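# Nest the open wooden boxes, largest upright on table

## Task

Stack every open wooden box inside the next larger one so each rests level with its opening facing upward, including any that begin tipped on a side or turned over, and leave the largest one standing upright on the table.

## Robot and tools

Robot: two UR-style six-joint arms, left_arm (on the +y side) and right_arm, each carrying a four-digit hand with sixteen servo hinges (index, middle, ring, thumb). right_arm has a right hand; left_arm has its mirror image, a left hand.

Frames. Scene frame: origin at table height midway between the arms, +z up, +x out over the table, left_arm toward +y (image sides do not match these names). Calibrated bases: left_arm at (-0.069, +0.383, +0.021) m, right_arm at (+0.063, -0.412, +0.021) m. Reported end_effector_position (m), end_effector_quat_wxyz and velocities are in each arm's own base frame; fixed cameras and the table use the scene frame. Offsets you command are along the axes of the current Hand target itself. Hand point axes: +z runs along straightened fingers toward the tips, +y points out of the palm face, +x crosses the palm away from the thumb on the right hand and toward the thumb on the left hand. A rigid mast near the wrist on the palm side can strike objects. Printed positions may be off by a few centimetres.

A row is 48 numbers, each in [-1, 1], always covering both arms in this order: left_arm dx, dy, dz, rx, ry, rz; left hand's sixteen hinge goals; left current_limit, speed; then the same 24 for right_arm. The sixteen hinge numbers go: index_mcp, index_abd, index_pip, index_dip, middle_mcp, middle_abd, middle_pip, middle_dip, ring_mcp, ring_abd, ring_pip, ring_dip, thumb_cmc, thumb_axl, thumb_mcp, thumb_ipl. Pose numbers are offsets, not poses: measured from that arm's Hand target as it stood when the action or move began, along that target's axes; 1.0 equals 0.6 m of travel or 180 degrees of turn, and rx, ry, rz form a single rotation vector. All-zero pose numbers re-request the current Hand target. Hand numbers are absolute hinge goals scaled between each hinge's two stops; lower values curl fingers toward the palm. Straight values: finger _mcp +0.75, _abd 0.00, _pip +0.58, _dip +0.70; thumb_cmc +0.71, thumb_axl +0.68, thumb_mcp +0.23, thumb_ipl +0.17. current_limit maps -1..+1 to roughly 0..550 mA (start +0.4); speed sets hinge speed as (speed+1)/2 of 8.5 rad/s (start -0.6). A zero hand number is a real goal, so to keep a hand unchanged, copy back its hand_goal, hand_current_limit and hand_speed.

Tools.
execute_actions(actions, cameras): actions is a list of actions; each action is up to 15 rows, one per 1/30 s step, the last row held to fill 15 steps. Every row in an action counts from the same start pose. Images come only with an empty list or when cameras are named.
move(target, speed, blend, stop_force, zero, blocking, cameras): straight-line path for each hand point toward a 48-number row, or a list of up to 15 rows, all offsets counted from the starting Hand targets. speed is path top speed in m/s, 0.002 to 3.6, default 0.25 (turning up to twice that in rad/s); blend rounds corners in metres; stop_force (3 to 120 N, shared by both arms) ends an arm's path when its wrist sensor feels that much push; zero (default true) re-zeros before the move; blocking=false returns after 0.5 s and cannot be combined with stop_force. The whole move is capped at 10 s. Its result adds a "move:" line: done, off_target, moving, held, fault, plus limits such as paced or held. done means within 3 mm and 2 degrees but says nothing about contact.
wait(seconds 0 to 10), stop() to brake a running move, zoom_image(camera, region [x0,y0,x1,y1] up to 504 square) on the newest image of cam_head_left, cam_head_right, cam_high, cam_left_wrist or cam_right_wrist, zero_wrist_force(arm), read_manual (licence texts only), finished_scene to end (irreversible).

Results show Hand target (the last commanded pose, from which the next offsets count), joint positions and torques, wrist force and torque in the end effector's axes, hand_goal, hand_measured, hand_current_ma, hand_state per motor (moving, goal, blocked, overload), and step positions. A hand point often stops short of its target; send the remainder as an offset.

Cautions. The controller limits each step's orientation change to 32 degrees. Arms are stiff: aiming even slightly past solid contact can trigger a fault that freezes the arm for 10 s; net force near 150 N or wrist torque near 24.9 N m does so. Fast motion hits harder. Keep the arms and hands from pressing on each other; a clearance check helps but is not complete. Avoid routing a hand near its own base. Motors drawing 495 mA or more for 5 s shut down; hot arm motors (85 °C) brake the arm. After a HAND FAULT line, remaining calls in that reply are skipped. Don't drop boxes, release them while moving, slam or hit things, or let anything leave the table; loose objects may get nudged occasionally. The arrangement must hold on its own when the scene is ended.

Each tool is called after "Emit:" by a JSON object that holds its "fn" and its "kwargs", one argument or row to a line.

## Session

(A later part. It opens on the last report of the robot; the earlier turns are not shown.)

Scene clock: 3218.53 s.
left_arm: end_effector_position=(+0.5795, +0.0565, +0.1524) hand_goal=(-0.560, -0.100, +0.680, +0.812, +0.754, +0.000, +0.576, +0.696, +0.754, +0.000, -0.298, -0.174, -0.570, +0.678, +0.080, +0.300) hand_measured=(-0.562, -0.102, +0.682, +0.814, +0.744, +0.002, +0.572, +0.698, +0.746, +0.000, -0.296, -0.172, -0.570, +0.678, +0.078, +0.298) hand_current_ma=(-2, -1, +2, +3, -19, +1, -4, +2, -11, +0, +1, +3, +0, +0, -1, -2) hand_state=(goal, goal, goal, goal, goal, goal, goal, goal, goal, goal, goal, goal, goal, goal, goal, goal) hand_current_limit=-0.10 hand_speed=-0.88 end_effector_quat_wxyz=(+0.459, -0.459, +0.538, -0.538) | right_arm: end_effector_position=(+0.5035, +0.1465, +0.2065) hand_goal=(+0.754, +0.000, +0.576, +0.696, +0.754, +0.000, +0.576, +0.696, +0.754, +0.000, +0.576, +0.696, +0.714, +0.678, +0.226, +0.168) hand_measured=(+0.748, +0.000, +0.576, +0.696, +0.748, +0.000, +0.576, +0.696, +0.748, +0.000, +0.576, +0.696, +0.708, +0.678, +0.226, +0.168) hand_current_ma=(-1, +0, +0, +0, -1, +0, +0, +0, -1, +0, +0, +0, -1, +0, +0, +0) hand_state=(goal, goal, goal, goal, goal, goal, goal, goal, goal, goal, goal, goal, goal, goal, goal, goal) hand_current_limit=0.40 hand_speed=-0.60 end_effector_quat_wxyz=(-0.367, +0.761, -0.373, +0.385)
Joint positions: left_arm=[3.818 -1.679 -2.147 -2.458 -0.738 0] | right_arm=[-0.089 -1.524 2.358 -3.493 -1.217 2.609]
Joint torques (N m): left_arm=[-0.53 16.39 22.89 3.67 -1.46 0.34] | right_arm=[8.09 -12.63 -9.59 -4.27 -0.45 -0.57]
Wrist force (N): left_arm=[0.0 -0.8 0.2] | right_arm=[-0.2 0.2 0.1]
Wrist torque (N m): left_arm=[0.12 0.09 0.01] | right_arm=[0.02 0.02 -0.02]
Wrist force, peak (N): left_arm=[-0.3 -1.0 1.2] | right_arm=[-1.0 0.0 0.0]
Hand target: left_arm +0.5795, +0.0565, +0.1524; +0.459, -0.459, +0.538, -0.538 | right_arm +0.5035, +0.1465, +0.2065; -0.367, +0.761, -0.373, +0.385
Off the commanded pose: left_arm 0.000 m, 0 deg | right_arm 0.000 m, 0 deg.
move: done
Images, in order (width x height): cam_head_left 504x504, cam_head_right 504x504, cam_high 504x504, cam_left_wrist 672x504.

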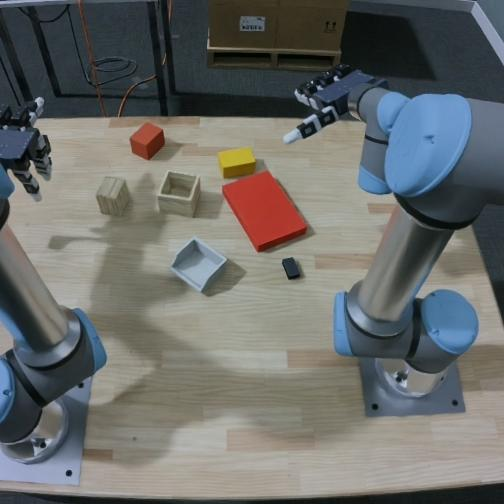

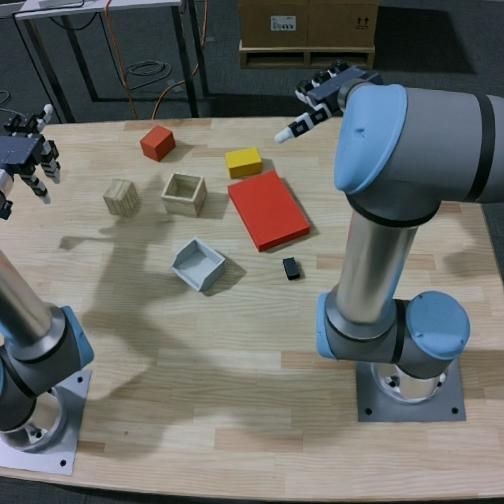

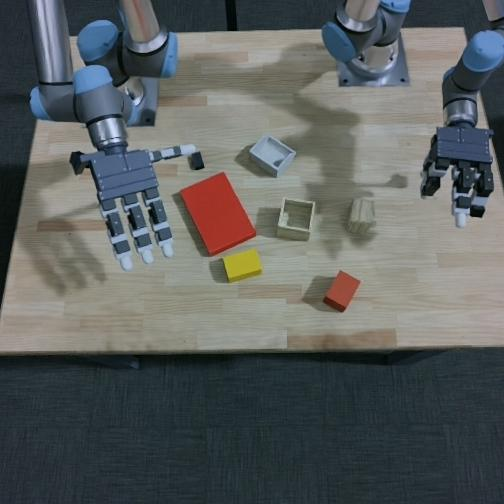

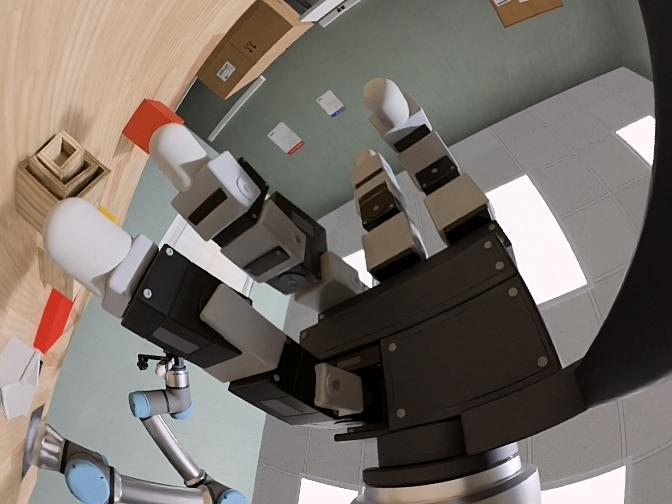

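Emit:
{"fn": "move", "kwargs": {
  "target": [
    [0.2035,0,0.1375,0,0,0,-0.438,-0.1,0.576,0.696,0.754,0,0.576,0.696,0.754,0,-0.299,-0.174,-0.571,0.678,0.562,-0.157,0.2,-0.6,0,0,0,0,0,0,0.754,0,0.576,0.696,0.754,0,0.576,0.696,0.754,0,0.576,0.696,0.714,0.678,0.226,0.168,0.4,-0.6],
    [0.2035,0.08,0.1375,0,0,0,-0.438,-0.1,0.576,0.696,0.754,0,0.576,0.696,0.754,0,-0.299,-0.174,-0.571,0.678,0.562,-0.157,0.2,-0.6,0,0,0,0,0,0,0.754,0,0.576,0.696,0.754,0,0.576,0.696,0.754,0,0.576,0.696,0.714,0.678,0.226,0.168,0.4,-0.6]
  ],
  "speed": 0.12,
  "cameras": ["cam_high","cam_head_right","cam_head_left","cam_left_wrist","cam_right_wrist"]
}}

Emit:
{"fn": "zoom_image", "kwargs": {
  "camera": "cam_left_wrist",
  "region": [0, 50, 250, 300]
}}

Emit:
{"fn": "zoom_image", "kwargs": {
  "camera": "cam_high",
  "region": [330, 170, 400, 240]
}}

Emit:
{"fn": "zoom_image", "kwargs": {
  "camera": "cam_head_right",
  "region": [80, 150, 150, 220]
}}

Scene clock: 3258.27 s.
left_arm: end_effector_position=(+0.6418, -0.0770, +0.1043) hand_goal=(-0.438, -0.100, +0.576, +0.696, +0.754, +0.000, +0.576, +0.696, +0.754, +0.000, -0.298, -0.174, -0.570, +0.678, +0.562, -0.156) hand_measured=(-0.442, -0.102, +0.578, +0.698, +0.744, +0.002, +0.572, +0.698, +0.746, +0.000, -0.296, -0.172, -0.570, +0.678, +0.556, -0.154) hand_current_ma=(-6, -1, +2, +3, -19, +1, -4, +2, -11, +0, +1, +3, +0, +0, -9, +3) hand_state=(goal, goal, goal, goal, goal, goal, goal, goal, goal, goal, goal, goal, goal, goal, goal, goal) hand_current_limit=0.20 hand_speed=-0.60 end_effector_quat_wxyz=(+0.459, -0.459, +0.538, -0.538) | right_arm: end_effector_position=(+0.5035, +0.1465, +0.2065) hand_goal=(+0.754, +0.000, +0.576, +0.696, +0.754, +0.000, +0.576, +0.696, +0.754, +0.000, +0.576, +0.696, +0.714, +0.678, +0.226, +0.168) hand_measured=(+0.748, +0.000, +0.576, +0.696, +0.748, +0.000, +0.576, +0.696, +0.748, +0.000, +0.576, +0.696, +0.708, +0.678, +0.226, +0.168) hand_current_ma=(-1, +0, +0, +0, -1, +0, +0, +0, -1, +0, +0, +0, -1, +0, +0, +0) hand_state=(goal, goal, goal, goal, goal, goal, goal, goal, goal, goal, goal, goal, goal, goal, goal, goal) hand_current_limit=0.40 hand_speed=-0.60 end_effector_quat_wxyz=(-0.367, +0.761, -0.373, +0.385)
Joint positions: left_arm=[3.421 -1.864 -2.073 -2.346 -1.134 0] | right_arm=[-0.089 -1.524 2.358 -3.493 -1.217 2.609]
Joint torques (N m): left_arm=[-6.2 37.41 24.3 1.61 -2.18 -2.45] | right_arm=[8.26 -12.53 -10 -4.37 -0.41 -0.48]
Wrist force (N): left_arm=[0.0 -0.7 0.2] | right_arm=[-0.5 0.1 -0.1]
Wrist torque (N m): left_arm=[0.15 0.08 0.01] | right_arm=[0.02 0.07 -0.05]
Wrist force, peak (N): left_arm=[-0.3 -2.4 0.2] | right_arm=[-0.9 0.0 0.2]
Hand target: left_arm +0.6418, -0.0770, +0.1044; +0.459, -0.459, +0.538, -0.538 | right_arm +0.5035, +0.1465, +0.2065; -0.367, +0.761, -0.373, +0.385
Off the commanded pose: left_arm 0.000 m, 0 deg | right_arm 0.000 m, 0 deg.
move: done

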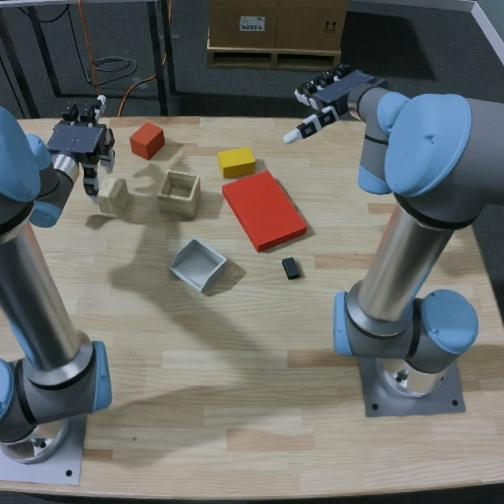

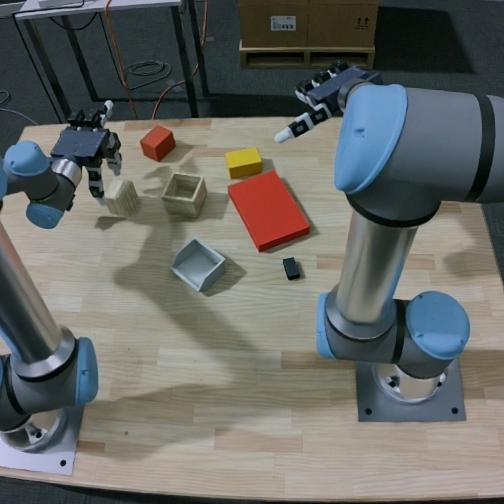

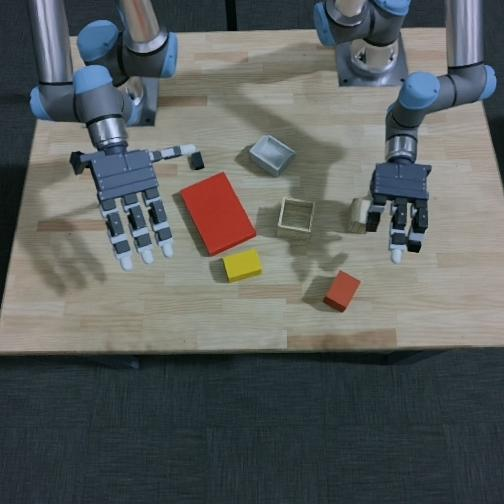

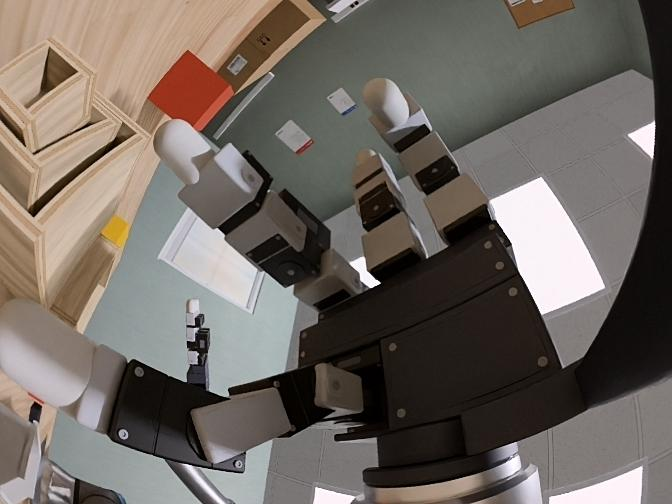

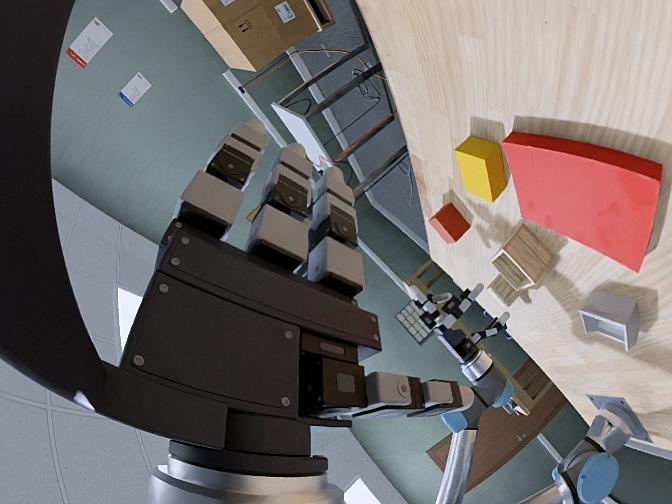

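Scaled by 2.016 from the camera's 672x504 image, which has a finer 960x720 frame.

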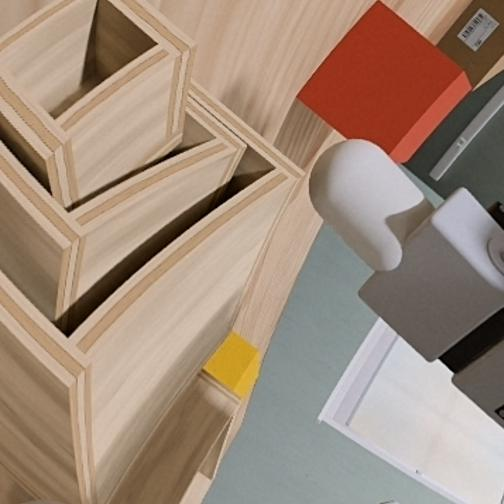

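Scaled by 7.200 from the camera's 504x504 image, which has a finer 720x720 frame.

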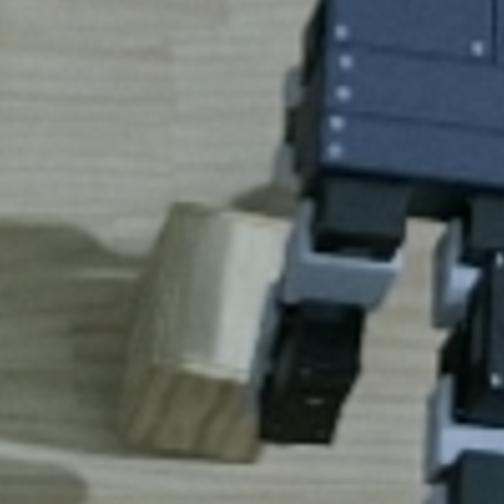

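Scaled by 7.200 from the camera's 504x504 image, which has a finer 720x720 frame.

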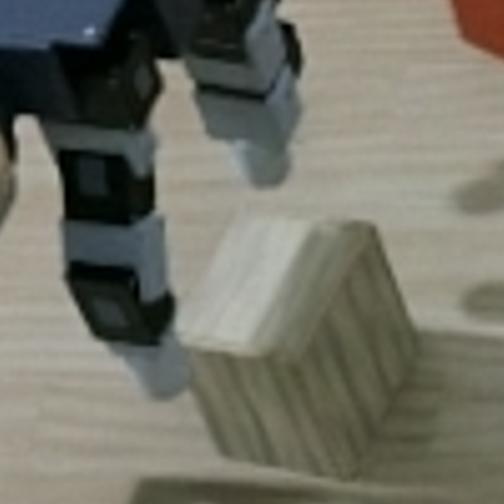

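Emit:
{"fn": "move", "kwargs": {
  "target": [
    [0.005,0,0,0,0,0,-0.438,-0.1,0.576,0.696,0.754,0,0.576,0.696,0.754,0,-0.299,-0.174,-0.571,0.678,0.562,-0.157,0.2,-0.6,0,0,0,0,0,0,0.754,0,0.576,0.696,0.754,0,0.576,0.696,0.754,0,0.576,0.696,0.714,0.678,0.226,0.168,0.4,-0.6],
    [0.005,0.0715,0,0,0,0,-0.438,-0.1,0.576,0.696,0.754,0,0.576,0.696,0.754,0,-0.299,-0.174,-0.571,0.678,0.562,-0.157,0.2,-0.6,0,0,0,0,0,0,0.754,0,0.576,0.696,0.754,0,0.576,0.696,0.754,0,0.576,0.696,0.714,0.678,0.226,0.168,0.4,-0.6]
  ],
  "speed": 0.05,
  "stop_force": 3,
  "cameras": ["cam_high","cam_head_right","cam_left_wrist","cam_right_wrist"]
}}

Emit:
{"fn": "zoom_image", "kwargs": {
  "camera": "cam_left_wrist",
  "region": [0, 50, 250, 300]
}}

Emit:
{"fn": "zoom_image", "kwargs": {
  "camera": "cam_head_right",
  "region": [80, 150, 150, 220]
}}

Emit:
{"fn": "zoom_image", "kwargs": {
  "camera": "cam_right_wrist",
  "region": [470, 250, 540, 320]
}}

Scene clock: 3275.90 s.
left_arm: end_effector_position=(+0.6414, -0.0800, +0.0615) hand_goal=(-0.438, -0.100, +0.576, +0.696, +0.754, +0.000, +0.576, +0.696, +0.754, +0.000, -0.298, -0.174, -0.570, +0.678, +0.562, -0.156) hand_measured=(-0.442, -0.102, +0.578, +0.698, +0.744, +0.002, +0.572, +0.698, +0.746, +0.000, -0.296, -0.172, -0.570, +0.678, +0.556, -0.154) hand_current_ma=(-6, -1, +2, +3, -19, +1, -4, +2, -11, +0, +1, +3, +0, +0, -9, +3) hand_state=(goal, goal, goal, goal, goal, goal, goal, goal, goal, goal, goal, goal, goal, goal, goal, goal) hand_current_limit=0.20 hand_speed=-0.60 end_effector_quat_wxyz=(+0.459, -0.459, +0.538, -0.538) | right_arm: end_effector_position=(+0.5035, +0.1465, +0.2065) hand_goal=(+0.754, +0.000, +0.576, +0.696, +0.754, +0.000, +0.576, +0.696, +0.754, +0.000, +0.576, +0.696, +0.714, +0.678, +0.226, +0.168) hand_measured=(+0.748, +0.000, +0.576, +0.696, +0.748, +0.000, +0.576, +0.696, +0.748, +0.000, +0.576, +0.696, +0.708, +0.678, +0.226, +0.168) hand_current_ma=(-1, +0, +0, +0, -1, +0, +0, +0, -1, +0, +0, +0, -1, +0, +0, +0) hand_state=(goal, goal, goal, goal, goal, goal, goal, goal, goal, goal, goal, goal, goal, goal, goal, goal) hand_current_limit=0.40 hand_speed=-0.60 end_effector_quat_wxyz=(-0.367, +0.761, -0.373, +0.385)
Joint positions: left_arm=[3.414 -1.951 -2.105 -2.226 -1.141 0] | right_arm=[-0.089 -1.524 2.358 -3.493 -1.217 2.609]
Joint torques (N m): left_arm=[5.23 44.46 23.18 0.14 0.6 -1.17] | right_arm=[8.31 -12.03 -9.84 -4.22 -0.37 -0.66]
Wrist force (N): left_arm=[0.2 -0.9 0.4] | right_arm=[-0.5 -0.1 -0.4]
Wrist torque (N m): left_arm=[0.11 0.05 0.03] | right_arm=[0.02 0.07 -0.05]
Wrist force, peak (N): left_arm=[0.4 -2.1 0.6] | right_arm=[-0.8 -0.1 -0.3]
Hand target: left_arm +0.6414, -0.0800, +0.0615; +0.459, -0.459, +0.538, -0.538 | right_arm +0.5035, +0.1465, +0.2065; -0.367, +0.761, -0.373, +0.385
Off the commanded pose: left_arm 0.000 m, 0 deg | right_arm 0.000 m, 0 deg.
move: done
Images, in order (width x height): cam_head_right 504x504, cam_high 504x504, cam_left_wrist 672x504, cam_right_wrist 672x504.

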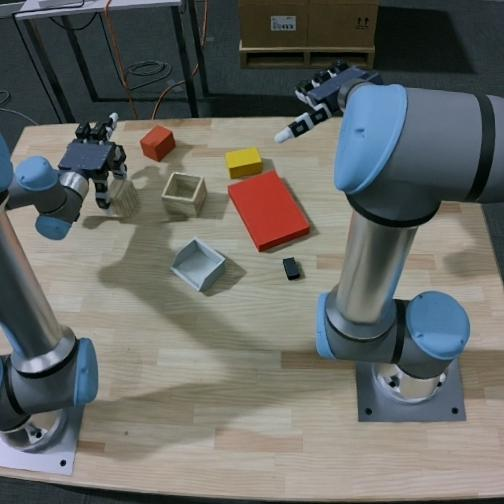

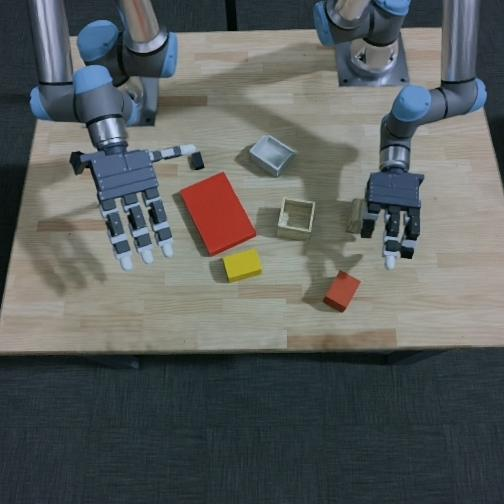

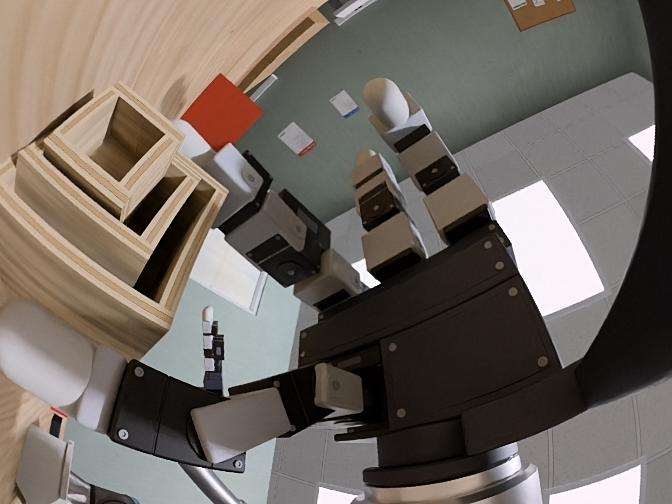

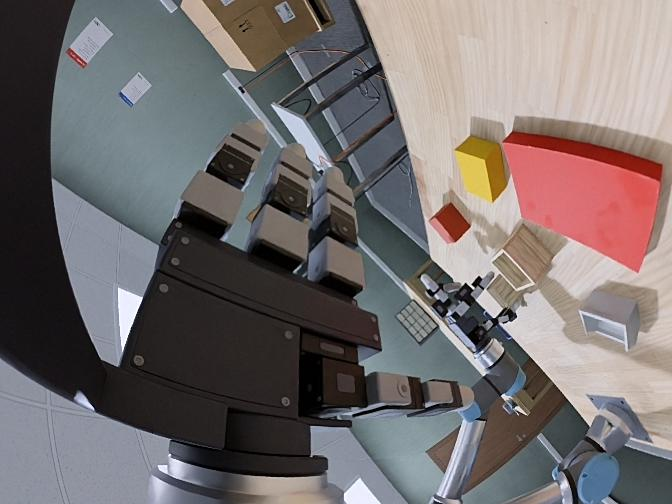

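Scaled by 2.016 from the camera's 672x504 image, which has a finer 960x720 frame.

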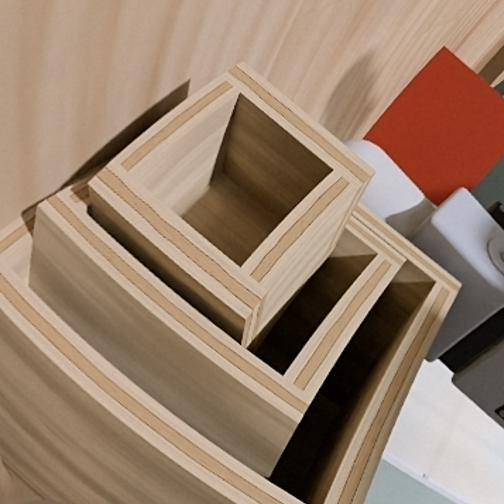

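Scaled by 7.200 from the camera's 504x504 image, which has a finer 720x720 frame.

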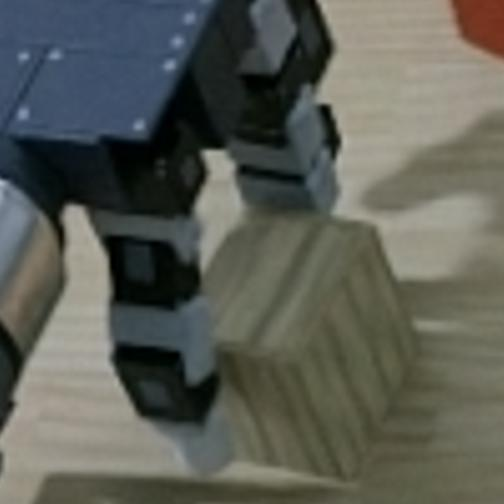

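Scaled by 7.200 from the camera's 672x504 image, which has a finer 960x720 frame.

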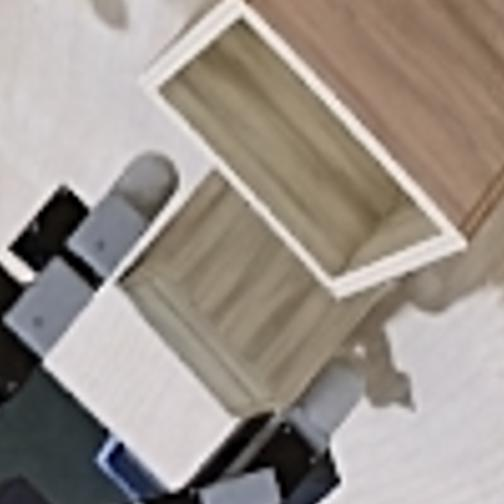

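Emit:
{"fn": "move", "kwargs": {
  "target": [
    [0,0,0,0,0,0,-0.61,-0.1,0.576,0.696,0.754,0,0.576,0.696,0.754,0,-0.299,-0.174,-0.571,0.678,0.35,-0.049,0.35,-0.8,0,0,0,0,0,0,0.754,0,0.576,0.696,0.754,0,0.576,0.696,0.754,0,0.576,0.696,0.714,0.678,0.226,0.168,0.4,-0.6],
    [0,-0.02,0,0,0,0,-0.61,-0.1,0.576,0.696,0.754,0,0.576,0.696,0.754,0,-0.299,-0.174,-0.571,0.678,0.35,-0.049,0.35,-0.8,0,0,0,0,0,0,0.754,0,0.576,0.696,0.754,0,0.576,0.696,0.754,0,0.576,0.696,0.714,0.678,0.226,0.168,0.4,-0.6]
  ],
  "speed": 0.015,
  "cameras": ["cam_high","cam_head_right","cam_left_wrist","cam_right_wrist"]
}}

Emit:
{"fn": "zoom_image", "kwargs": {
  "camera": "cam_left_wrist",
  "region": [0, 50, 250, 300]
}}

Emit:
{"fn": "zoom_image", "kwargs": {
  "camera": "cam_head_right",
  "region": [80, 150, 150, 220]
}}

Scene clock: 3282.47 s.
left_arm: end_effector_position=(+0.6414, -0.0800, +0.0736) hand_goal=(-0.610, -0.100, +0.576, +0.696, +0.754, +0.000, +0.576, +0.696, +0.754, +0.000, -0.298, -0.174, -0.570, +0.678, +0.350, -0.048) hand_measured=(-0.524, -0.102, +0.610, +0.710, +0.744, +0.002, +0.572, +0.698, +0.746, +0.000, -0.296, -0.172, -0.570, +0.678, +0.454, -0.032) hand_current_ma=(+293, -1, +79, +24, -19, +1, -4, +2, -11, +0, +1, +3, +0, +0, +371, +40) hand_state=(blocked, goal, blocked, goal, goal, goal, goal, goal, goal, goal, goal, goal, goal, goal, blocked, goal) hand_current_limit=0.35 hand_speed=-0.80 end_effector_quat_wxyz=(+0.459, -0.459, +0.538, -0.538) | right_arm: end_effector_position=(+0.5035, +0.1465, +0.2065) hand_goal=(+0.754, +0.000, +0.576, +0.696, +0.754, +0.000, +0.576, +0.696, +0.754, +0.000, +0.576, +0.696, +0.714, +0.678, +0.226, +0.168) hand_measured=(+0.748, +0.000, +0.576, +0.696, +0.748, +0.000, +0.576, +0.696, +0.748, +0.000, +0.576, +0.696, +0.708, +0.678, +0.226, +0.168) hand_current_ma=(-1, +0, +0, +0, -1, +0, +0, +0, -1, +0, +0, +0, -1, +0, +0, +0) hand_state=(goal, goal, goal, goal, goal, goal, goal, goal, goal, goal, goal, goal, goal, goal, goal, goal) hand_current_limit=0.40 hand_speed=-0.60 end_effector_quat_wxyz=(-0.367, +0.761, -0.373, +0.385)
Joint positions: left_arm=[3.414 -1.925 -2.098 -2.26 -1.141 0] | right_arm=[-0.089 -1.524 2.358 -3.493 -1.217 2.609]
Joint torques (N m): left_arm=[-4.91 21.03 19.03 3.92 -2.26 -2] | right_arm=[8.12 -12.58 -9.45 -4.35 -0.39 -0.67]
Wrist force (N): left_arm=[0.0 0.0 0.4] | right_arm=[-0.4 0.0 0.1]
Wrist torque (N m): left_arm=[0.19 0.09 0.04] | right_arm=[-0.02 0.05 -0.05]
Wrist force, peak (N): left_arm=[0.0 -4.3 -0.9] | right_arm=[-0.9 0.1 -0.2]
Hand target: left_arm +0.6414, -0.0800, +0.0735; +0.459, -0.459, +0.538, -0.538 | right_arm +0.5035, +0.1465, +0.2065; -0.367, +0.761, -0.373, +0.385
Off the commanded pose: left_arm 0.000 m, 0 deg | right_arm 0.000 m, 0 deg.
move: done
Images, in order (width x height): cam_head_right 504x504, cam_high 504x504, cam_left_wrist 672x504, cam_right_wrist 672x504.

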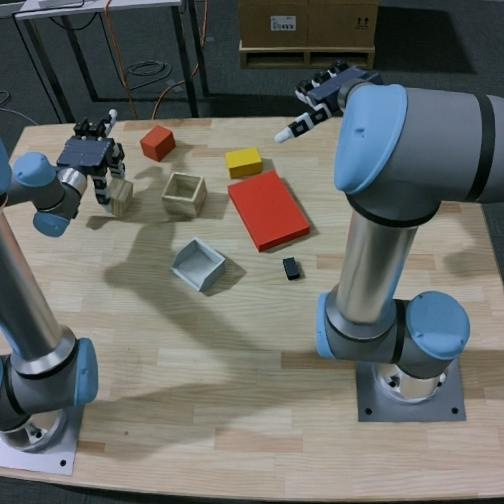

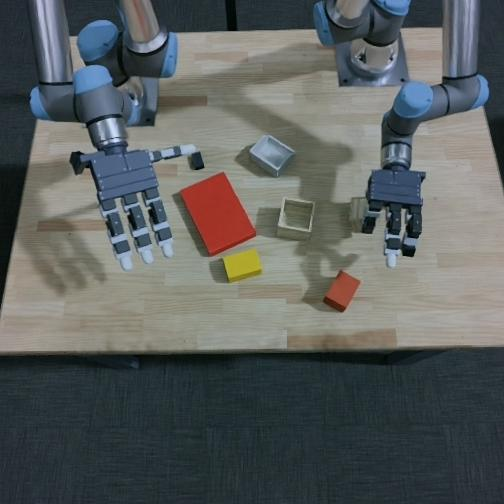

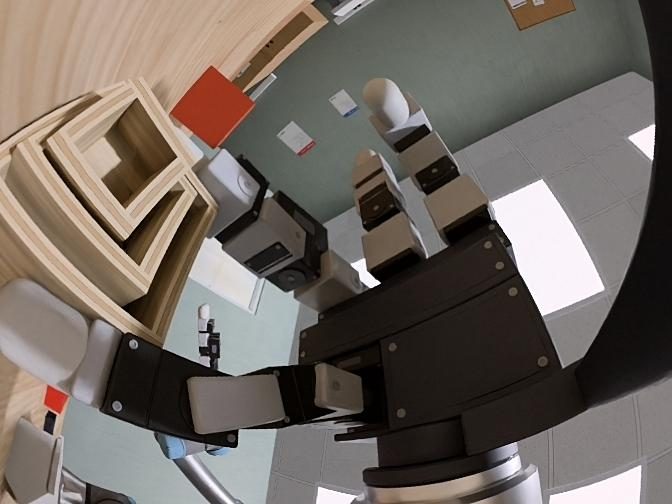

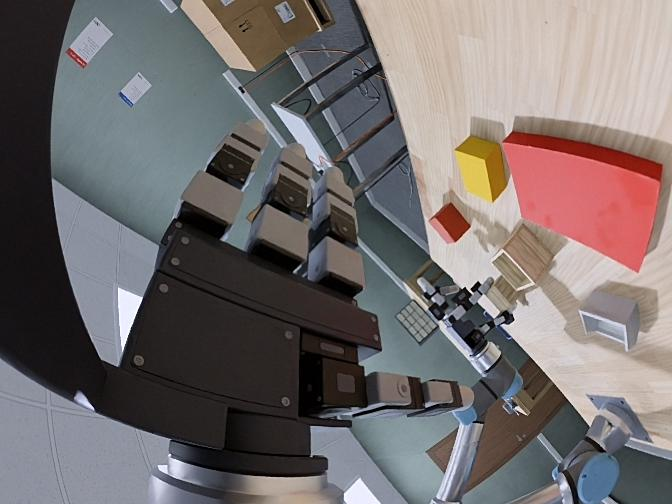

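Scaled by 2.016 from the camera's 672x504 image, which has a finer 960x720 frame.

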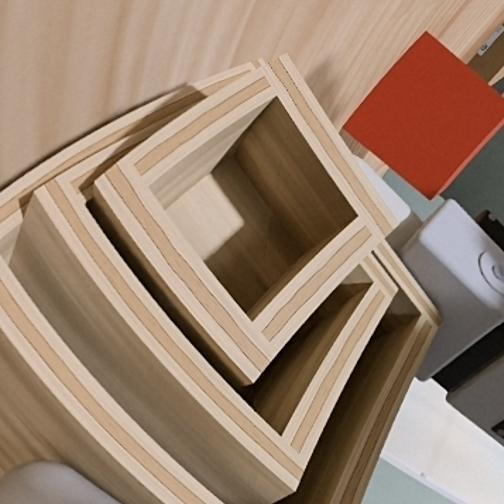

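Scaled by 7.200 from the camera's 504x504 image, which has a finer 720x720 frame.

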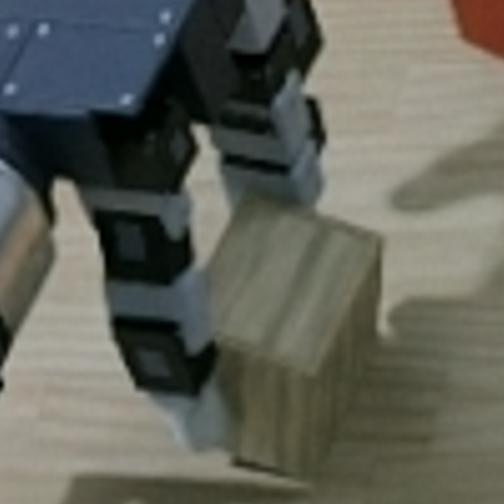

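Emit:
{"fn": "move", "kwargs": {
  "target": [0,-0.0133,0,0,0,0,-0.61,-0.1,0.576,0.696,0.754,0,0.576,0.696,0.754,0,-0.299,-0.174,-0.571,0.678,0.35,-0.049,0.35,-0.8,0,0,0,0,0,0,0.754,0,0.576,0.696,0.754,0,0.576,0.696,0.754,0,0.576,0.696,0.714,0.678,0.226,0.168,0.4,-0.6],
  "speed": 0.015,
  "cameras": ["cam_high","cam_head_right","cam_left_wrist"]
}}

Emit:
{"fn": "zoom_image", "kwargs": {
  "camera": "cam_left_wrist",
  "region": [0, 50, 250, 300]
}}

Emit:
{"fn": "zoom_image", "kwargs": {
  "camera": "cam_head_right",
  "region": [80, 150, 150, 220]
}}

Scene clock: 3291.53 s.
left_arm: end_effector_position=(+0.6414, -0.0800, +0.0816) hand_goal=(-0.610, -0.100, +0.576, +0.696, +0.754, +0.000, +0.576, +0.696, +0.754, +0.000, -0.298, -0.174, -0.570, +0.678, +0.350, -0.048) hand_measured=(-0.524, -0.102, +0.610, +0.710, +0.744, +0.002, +0.572, +0.698, +0.746, +0.000, -0.296, -0.172, -0.570, +0.678, +0.454, -0.032) hand_current_ma=(+293, -1, +79, +24, -19, +1, -4, +2, -11, +0, +1, +3, +0, +0, +371, +40) hand_state=(blocked, goal, blocked, goal, goal, goal, goal, goal, goal, goal, goal, goal, goal, goal, blocked, goal) hand_current_limit=0.35 hand_speed=-0.80 end_effector_quat_wxyz=(+0.459, -0.459, +0.538, -0.538) | right_arm: end_effector_position=(+0.5035, +0.1465, +0.2065) hand_goal=(+0.754, +0.000, +0.576, +0.696, +0.754, +0.000, +0.576, +0.696, +0.754, +0.000, +0.576, +0.696, +0.714, +0.678, +0.226, +0.168) hand_measured=(+0.748, +0.000, +0.576, +0.696, +0.748, +0.000, +0.576, +0.696, +0.748, +0.000, +0.576, +0.696, +0.708, +0.678, +0.226, +0.168) hand_current_ma=(-1, +0, +0, +0, -1, +0, +0, +0, -1, +0, +0, +0, -1, +0, +0, +0) hand_state=(goal, goal, goal, goal, goal, goal, goal, goal, goal, goal, goal, goal, goal, goal, goal, goal) hand_current_limit=0.40 hand_speed=-0.60 end_effector_quat_wxyz=(-0.367, +0.761, -0.373, +0.385)
Joint positions: left_arm=[3.414 -1.909 -2.092 -2.282 -1.141 0] | right_arm=[-0.089 -1.524 2.358 -3.493 -1.217 2.609]
Joint torques (N m): left_arm=[-5.03 21.85 18.23 3.94 -2.25 1.73] | right_arm=[8.47 -12.62 -10.05 -4.31 -0.55 -0.65]
Wrist force (N): left_arm=[0.1 0.3 0.2] | right_arm=[-0.4 -0.1 -0.1]
Wrist torque (N m): left_arm=[0.22 0.08 0.05] | right_arm=[0.00 0.06 -0.05]
Wrist force, peak (N): left_arm=[-0.1 0.2 0.6] | right_arm=[-0.8 0.2 -0.3]
Hand target: left_arm +0.6414, -0.0800, +0.0814; +0.459, -0.459, +0.538, -0.538 | right_arm +0.5035, +0.1465, +0.2065; -0.367, +0.761, -0.373, +0.385
Off the commanded pose: left_arm 0.000 m, 0 deg | right_arm 0.000 m, 0 deg.
move: done
Images, in order (width x height): cam_head_right 504x504, cam_high 504x504, cam_left_wrist 672x504.

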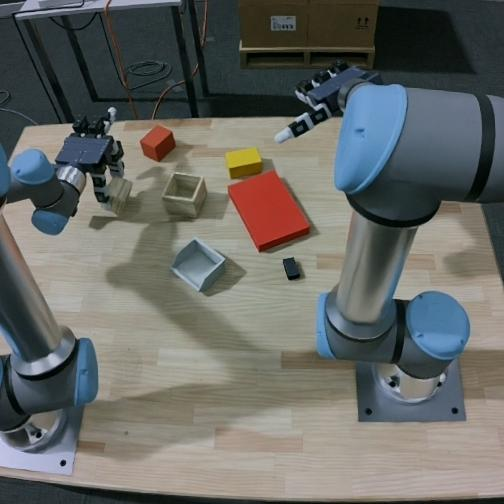

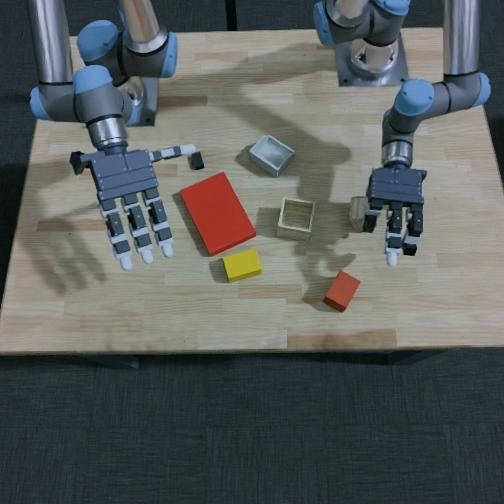

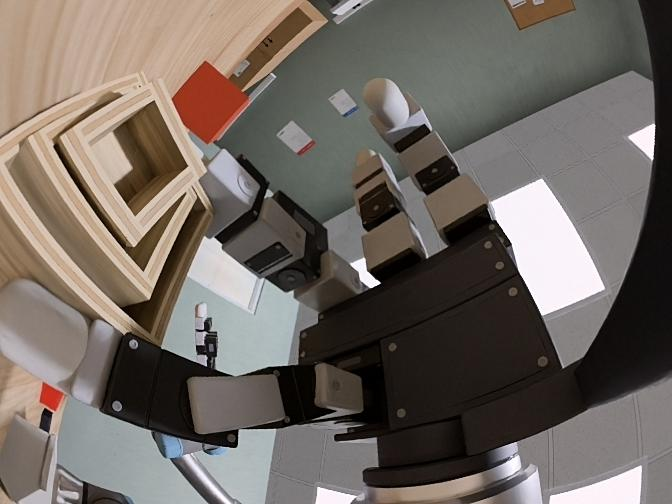

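Scaled by 2.016 from the camera's 672x504 image, which has a finer 960x720 frame.

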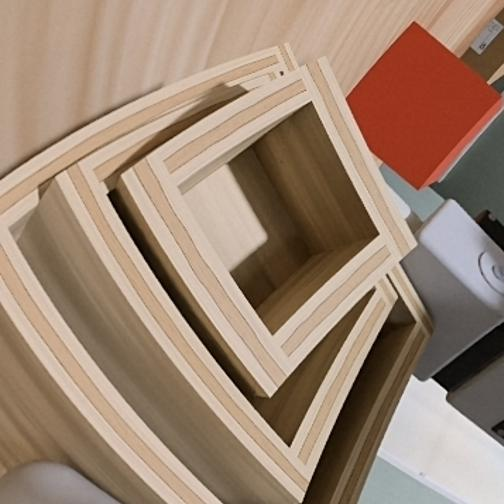

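Scaled by 7.200 from the camera's 504x504 image, which has a finer 720x720 frame.

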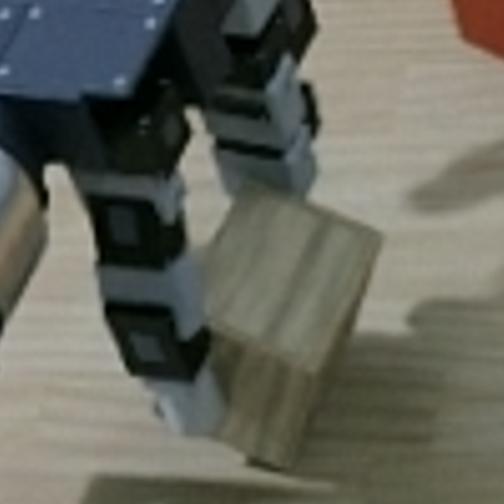

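Emit:
{"fn": "move", "kwargs": {
  "target": [0.0673,0.0035,0,0,0,0.25,-0.61,-0.1,0.576,0.696,0.754,0,0.576,0.696,0.754,0,-0.299,-0.174,-0.571,0.678,0.35,-0.049,0.35,-0.8,0,0,0,0,0,0,0.754,0,0.576,0.696,0.754,0,0.576,0.696,0.754,0,0.576,0.696,0.714,0.678,0.226,0.168,0.4,-0.6],
  "speed": 0.08,
  "cameras": ["all"]
}}

Emit:
{"fn": "zoom_image", "kwargs": {
  "camera": "cam_left_wrist",
  "region": [0, 0, 250, 250]
}}

Emit:
{"fn": "zoom_image", "kwargs": {
  "camera": "cam_head_right",
  "region": [80, 150, 150, 220]
}}

Emit:
{"fn": "zoom_image", "kwargs": {
  "camera": "cam_high",
  "region": [320, 170, 400, 250]
}}

Scene clock: 3305.90 s.
left_arm: end_effector_position=(+0.6351, -0.1199, +0.0793) hand_goal=(-0.610, -0.100, +0.576, +0.696, +0.754, +0.000, +0.576, +0.696, +0.754, +0.000, -0.298, -0.174, -0.570, +0.678, +0.350, -0.048) hand_measured=(-0.524, -0.092, +0.610, +0.710, +0.744, +0.002, +0.572, +0.698, +0.746, +0.000, -0.296, -0.172, -0.562, +0.678, +0.454, -0.032) hand_current_ma=(+293, +9, +81, +25, -19, +1, -4, +2, -11, +0, +1, +3, +14, +0, +371, +46) hand_state=(blocked, goal, blocked, goal, goal, goal, goal, goal, goal, goal, goal, goal, goal, goal, blocked, goal) hand_current_limit=0.35 hand_speed=-0.80 end_effector_quat_wxyz=(+0.630, -0.218, +0.673, -0.321) | right_arm: end_effector_position=(+0.5035, +0.1465, +0.2065) hand_goal=(+0.754, +0.000, +0.576, +0.696, +0.754, +0.000, +0.576, +0.696, +0.754, +0.000, +0.576, +0.696, +0.714, +0.678, +0.226, +0.168) hand_measured=(+0.748, +0.000, +0.576, +0.696, +0.748, +0.000, +0.576, +0.696, +0.748, +0.000, +0.576, +0.696, +0.708, +0.678, +0.226, +0.168) hand_current_ma=(-1, +0, +0, +0, -1, +0, +0, +0, -1, +0, +0, +0, -1, +0, +0, +0) hand_state=(goal, goal, goal, goal, goal, goal, goal, goal, goal, goal, goal, goal, goal, goal, goal, goal) hand_current_limit=0.40 hand_speed=-0.60 end_effector_quat_wxyz=(-0.367, +0.761, -0.373, +0.385)
Joint positions: left_arm=[3.156 -1.937 -2.093 -2.254 -1.399 0.785] | right_arm=[-0.089 -1.524 2.358 -3.493 -1.217 2.609]
Joint torques (N m): left_arm=[9.59 36.06 21.25 1.64 2.29 -2.18] | right_arm=[8.65 -12.78 -9.36 -4.37 -0.44 -0.55]
Wrist force (N): left_arm=[-0.1 0.1 0.9] | right_arm=[-0.4 0.1 0.2]
Wrist torque (N m): left_arm=[0.17 0.14 0.11] | right_arm=[-0.01 0.04 -0.04]
Wrist force, peak (N): left_arm=[-1.9 -5.0 -1.1] | right_arm=[-0.8 -0.1 -0.3]
Hand target: left_arm +0.6351, -0.1199, +0.0793; +0.630, -0.218, +0.673, -0.321 | right_arm +0.5035, +0.1465, +0.2065; -0.367, +0.761, -0.373, +0.385
Off the commanded pose: left_arm 0.000 m, 0 deg | right_arm 0.000 m, 0 deg.
move: done

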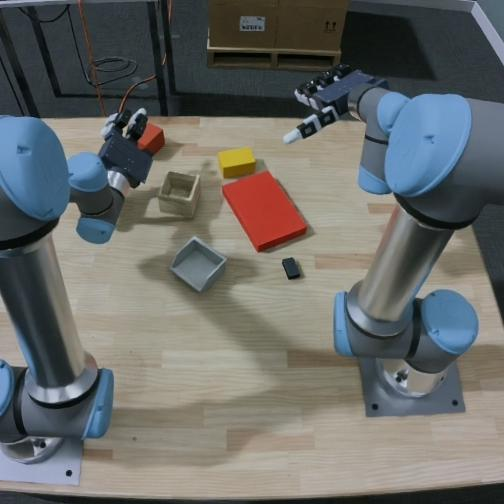

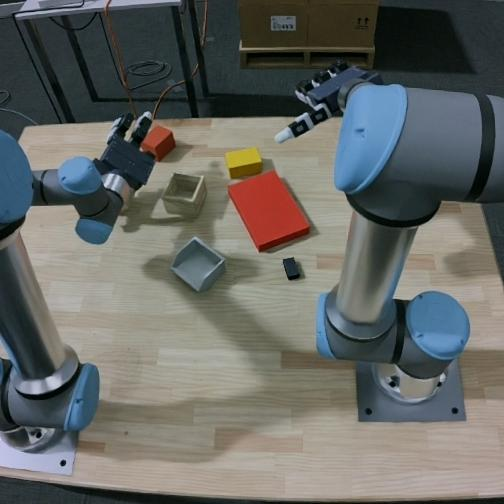

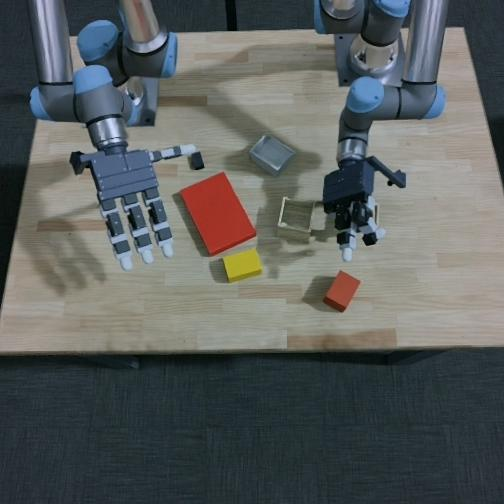

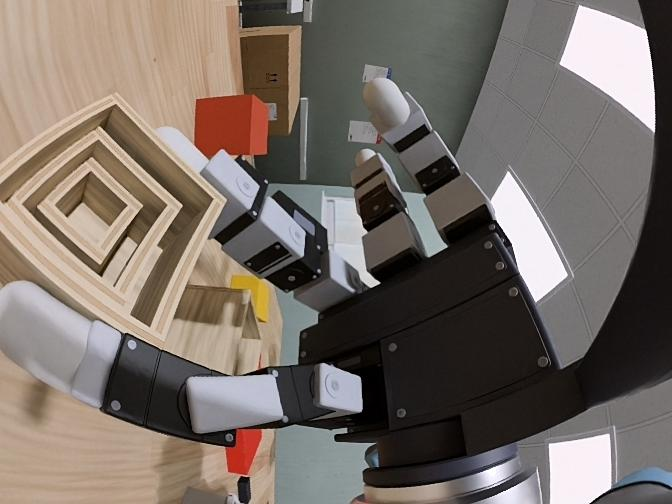

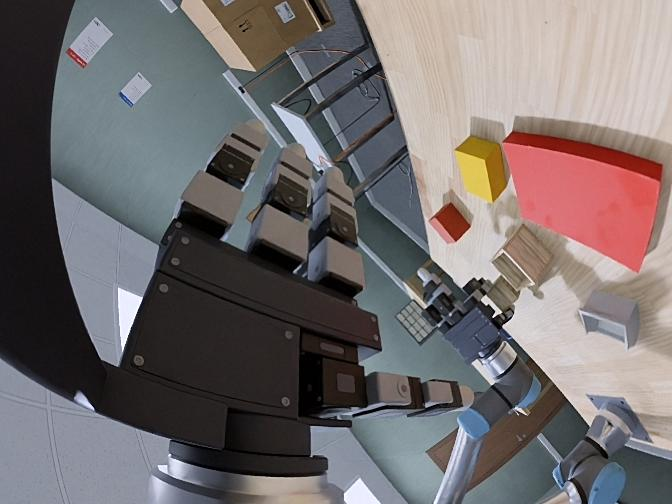

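Scaled by 2.016 from the camera's 672x504 image, which has a finer 960x720 frame.

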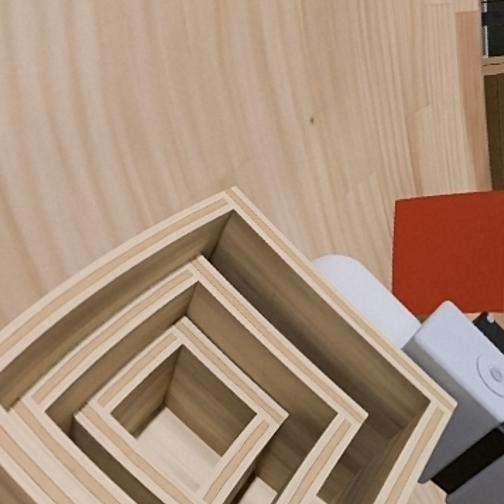

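Scaled by 7.200 from the camera's 504x504 image, which has a finer 720x720 frame.

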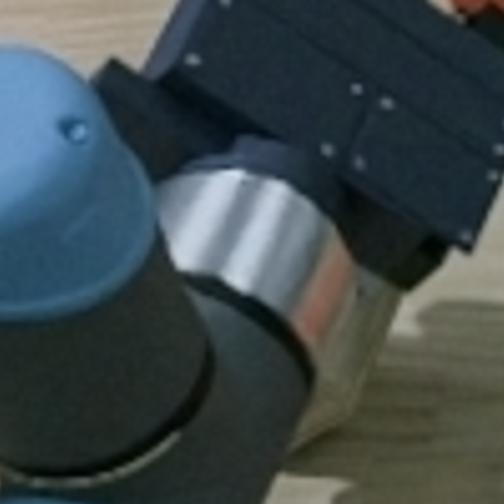

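Scaled by 6.300 from the camera's 504x504 image, which has a finer 720x720 frame.

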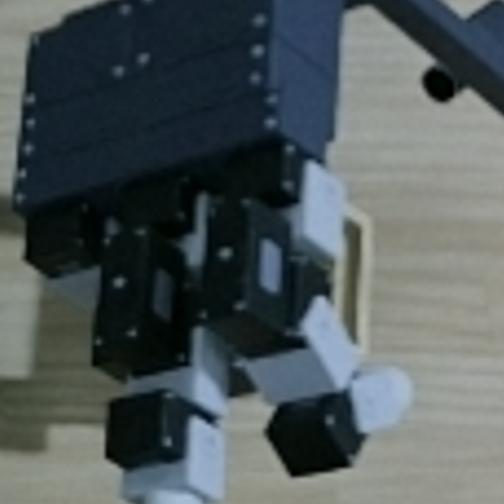

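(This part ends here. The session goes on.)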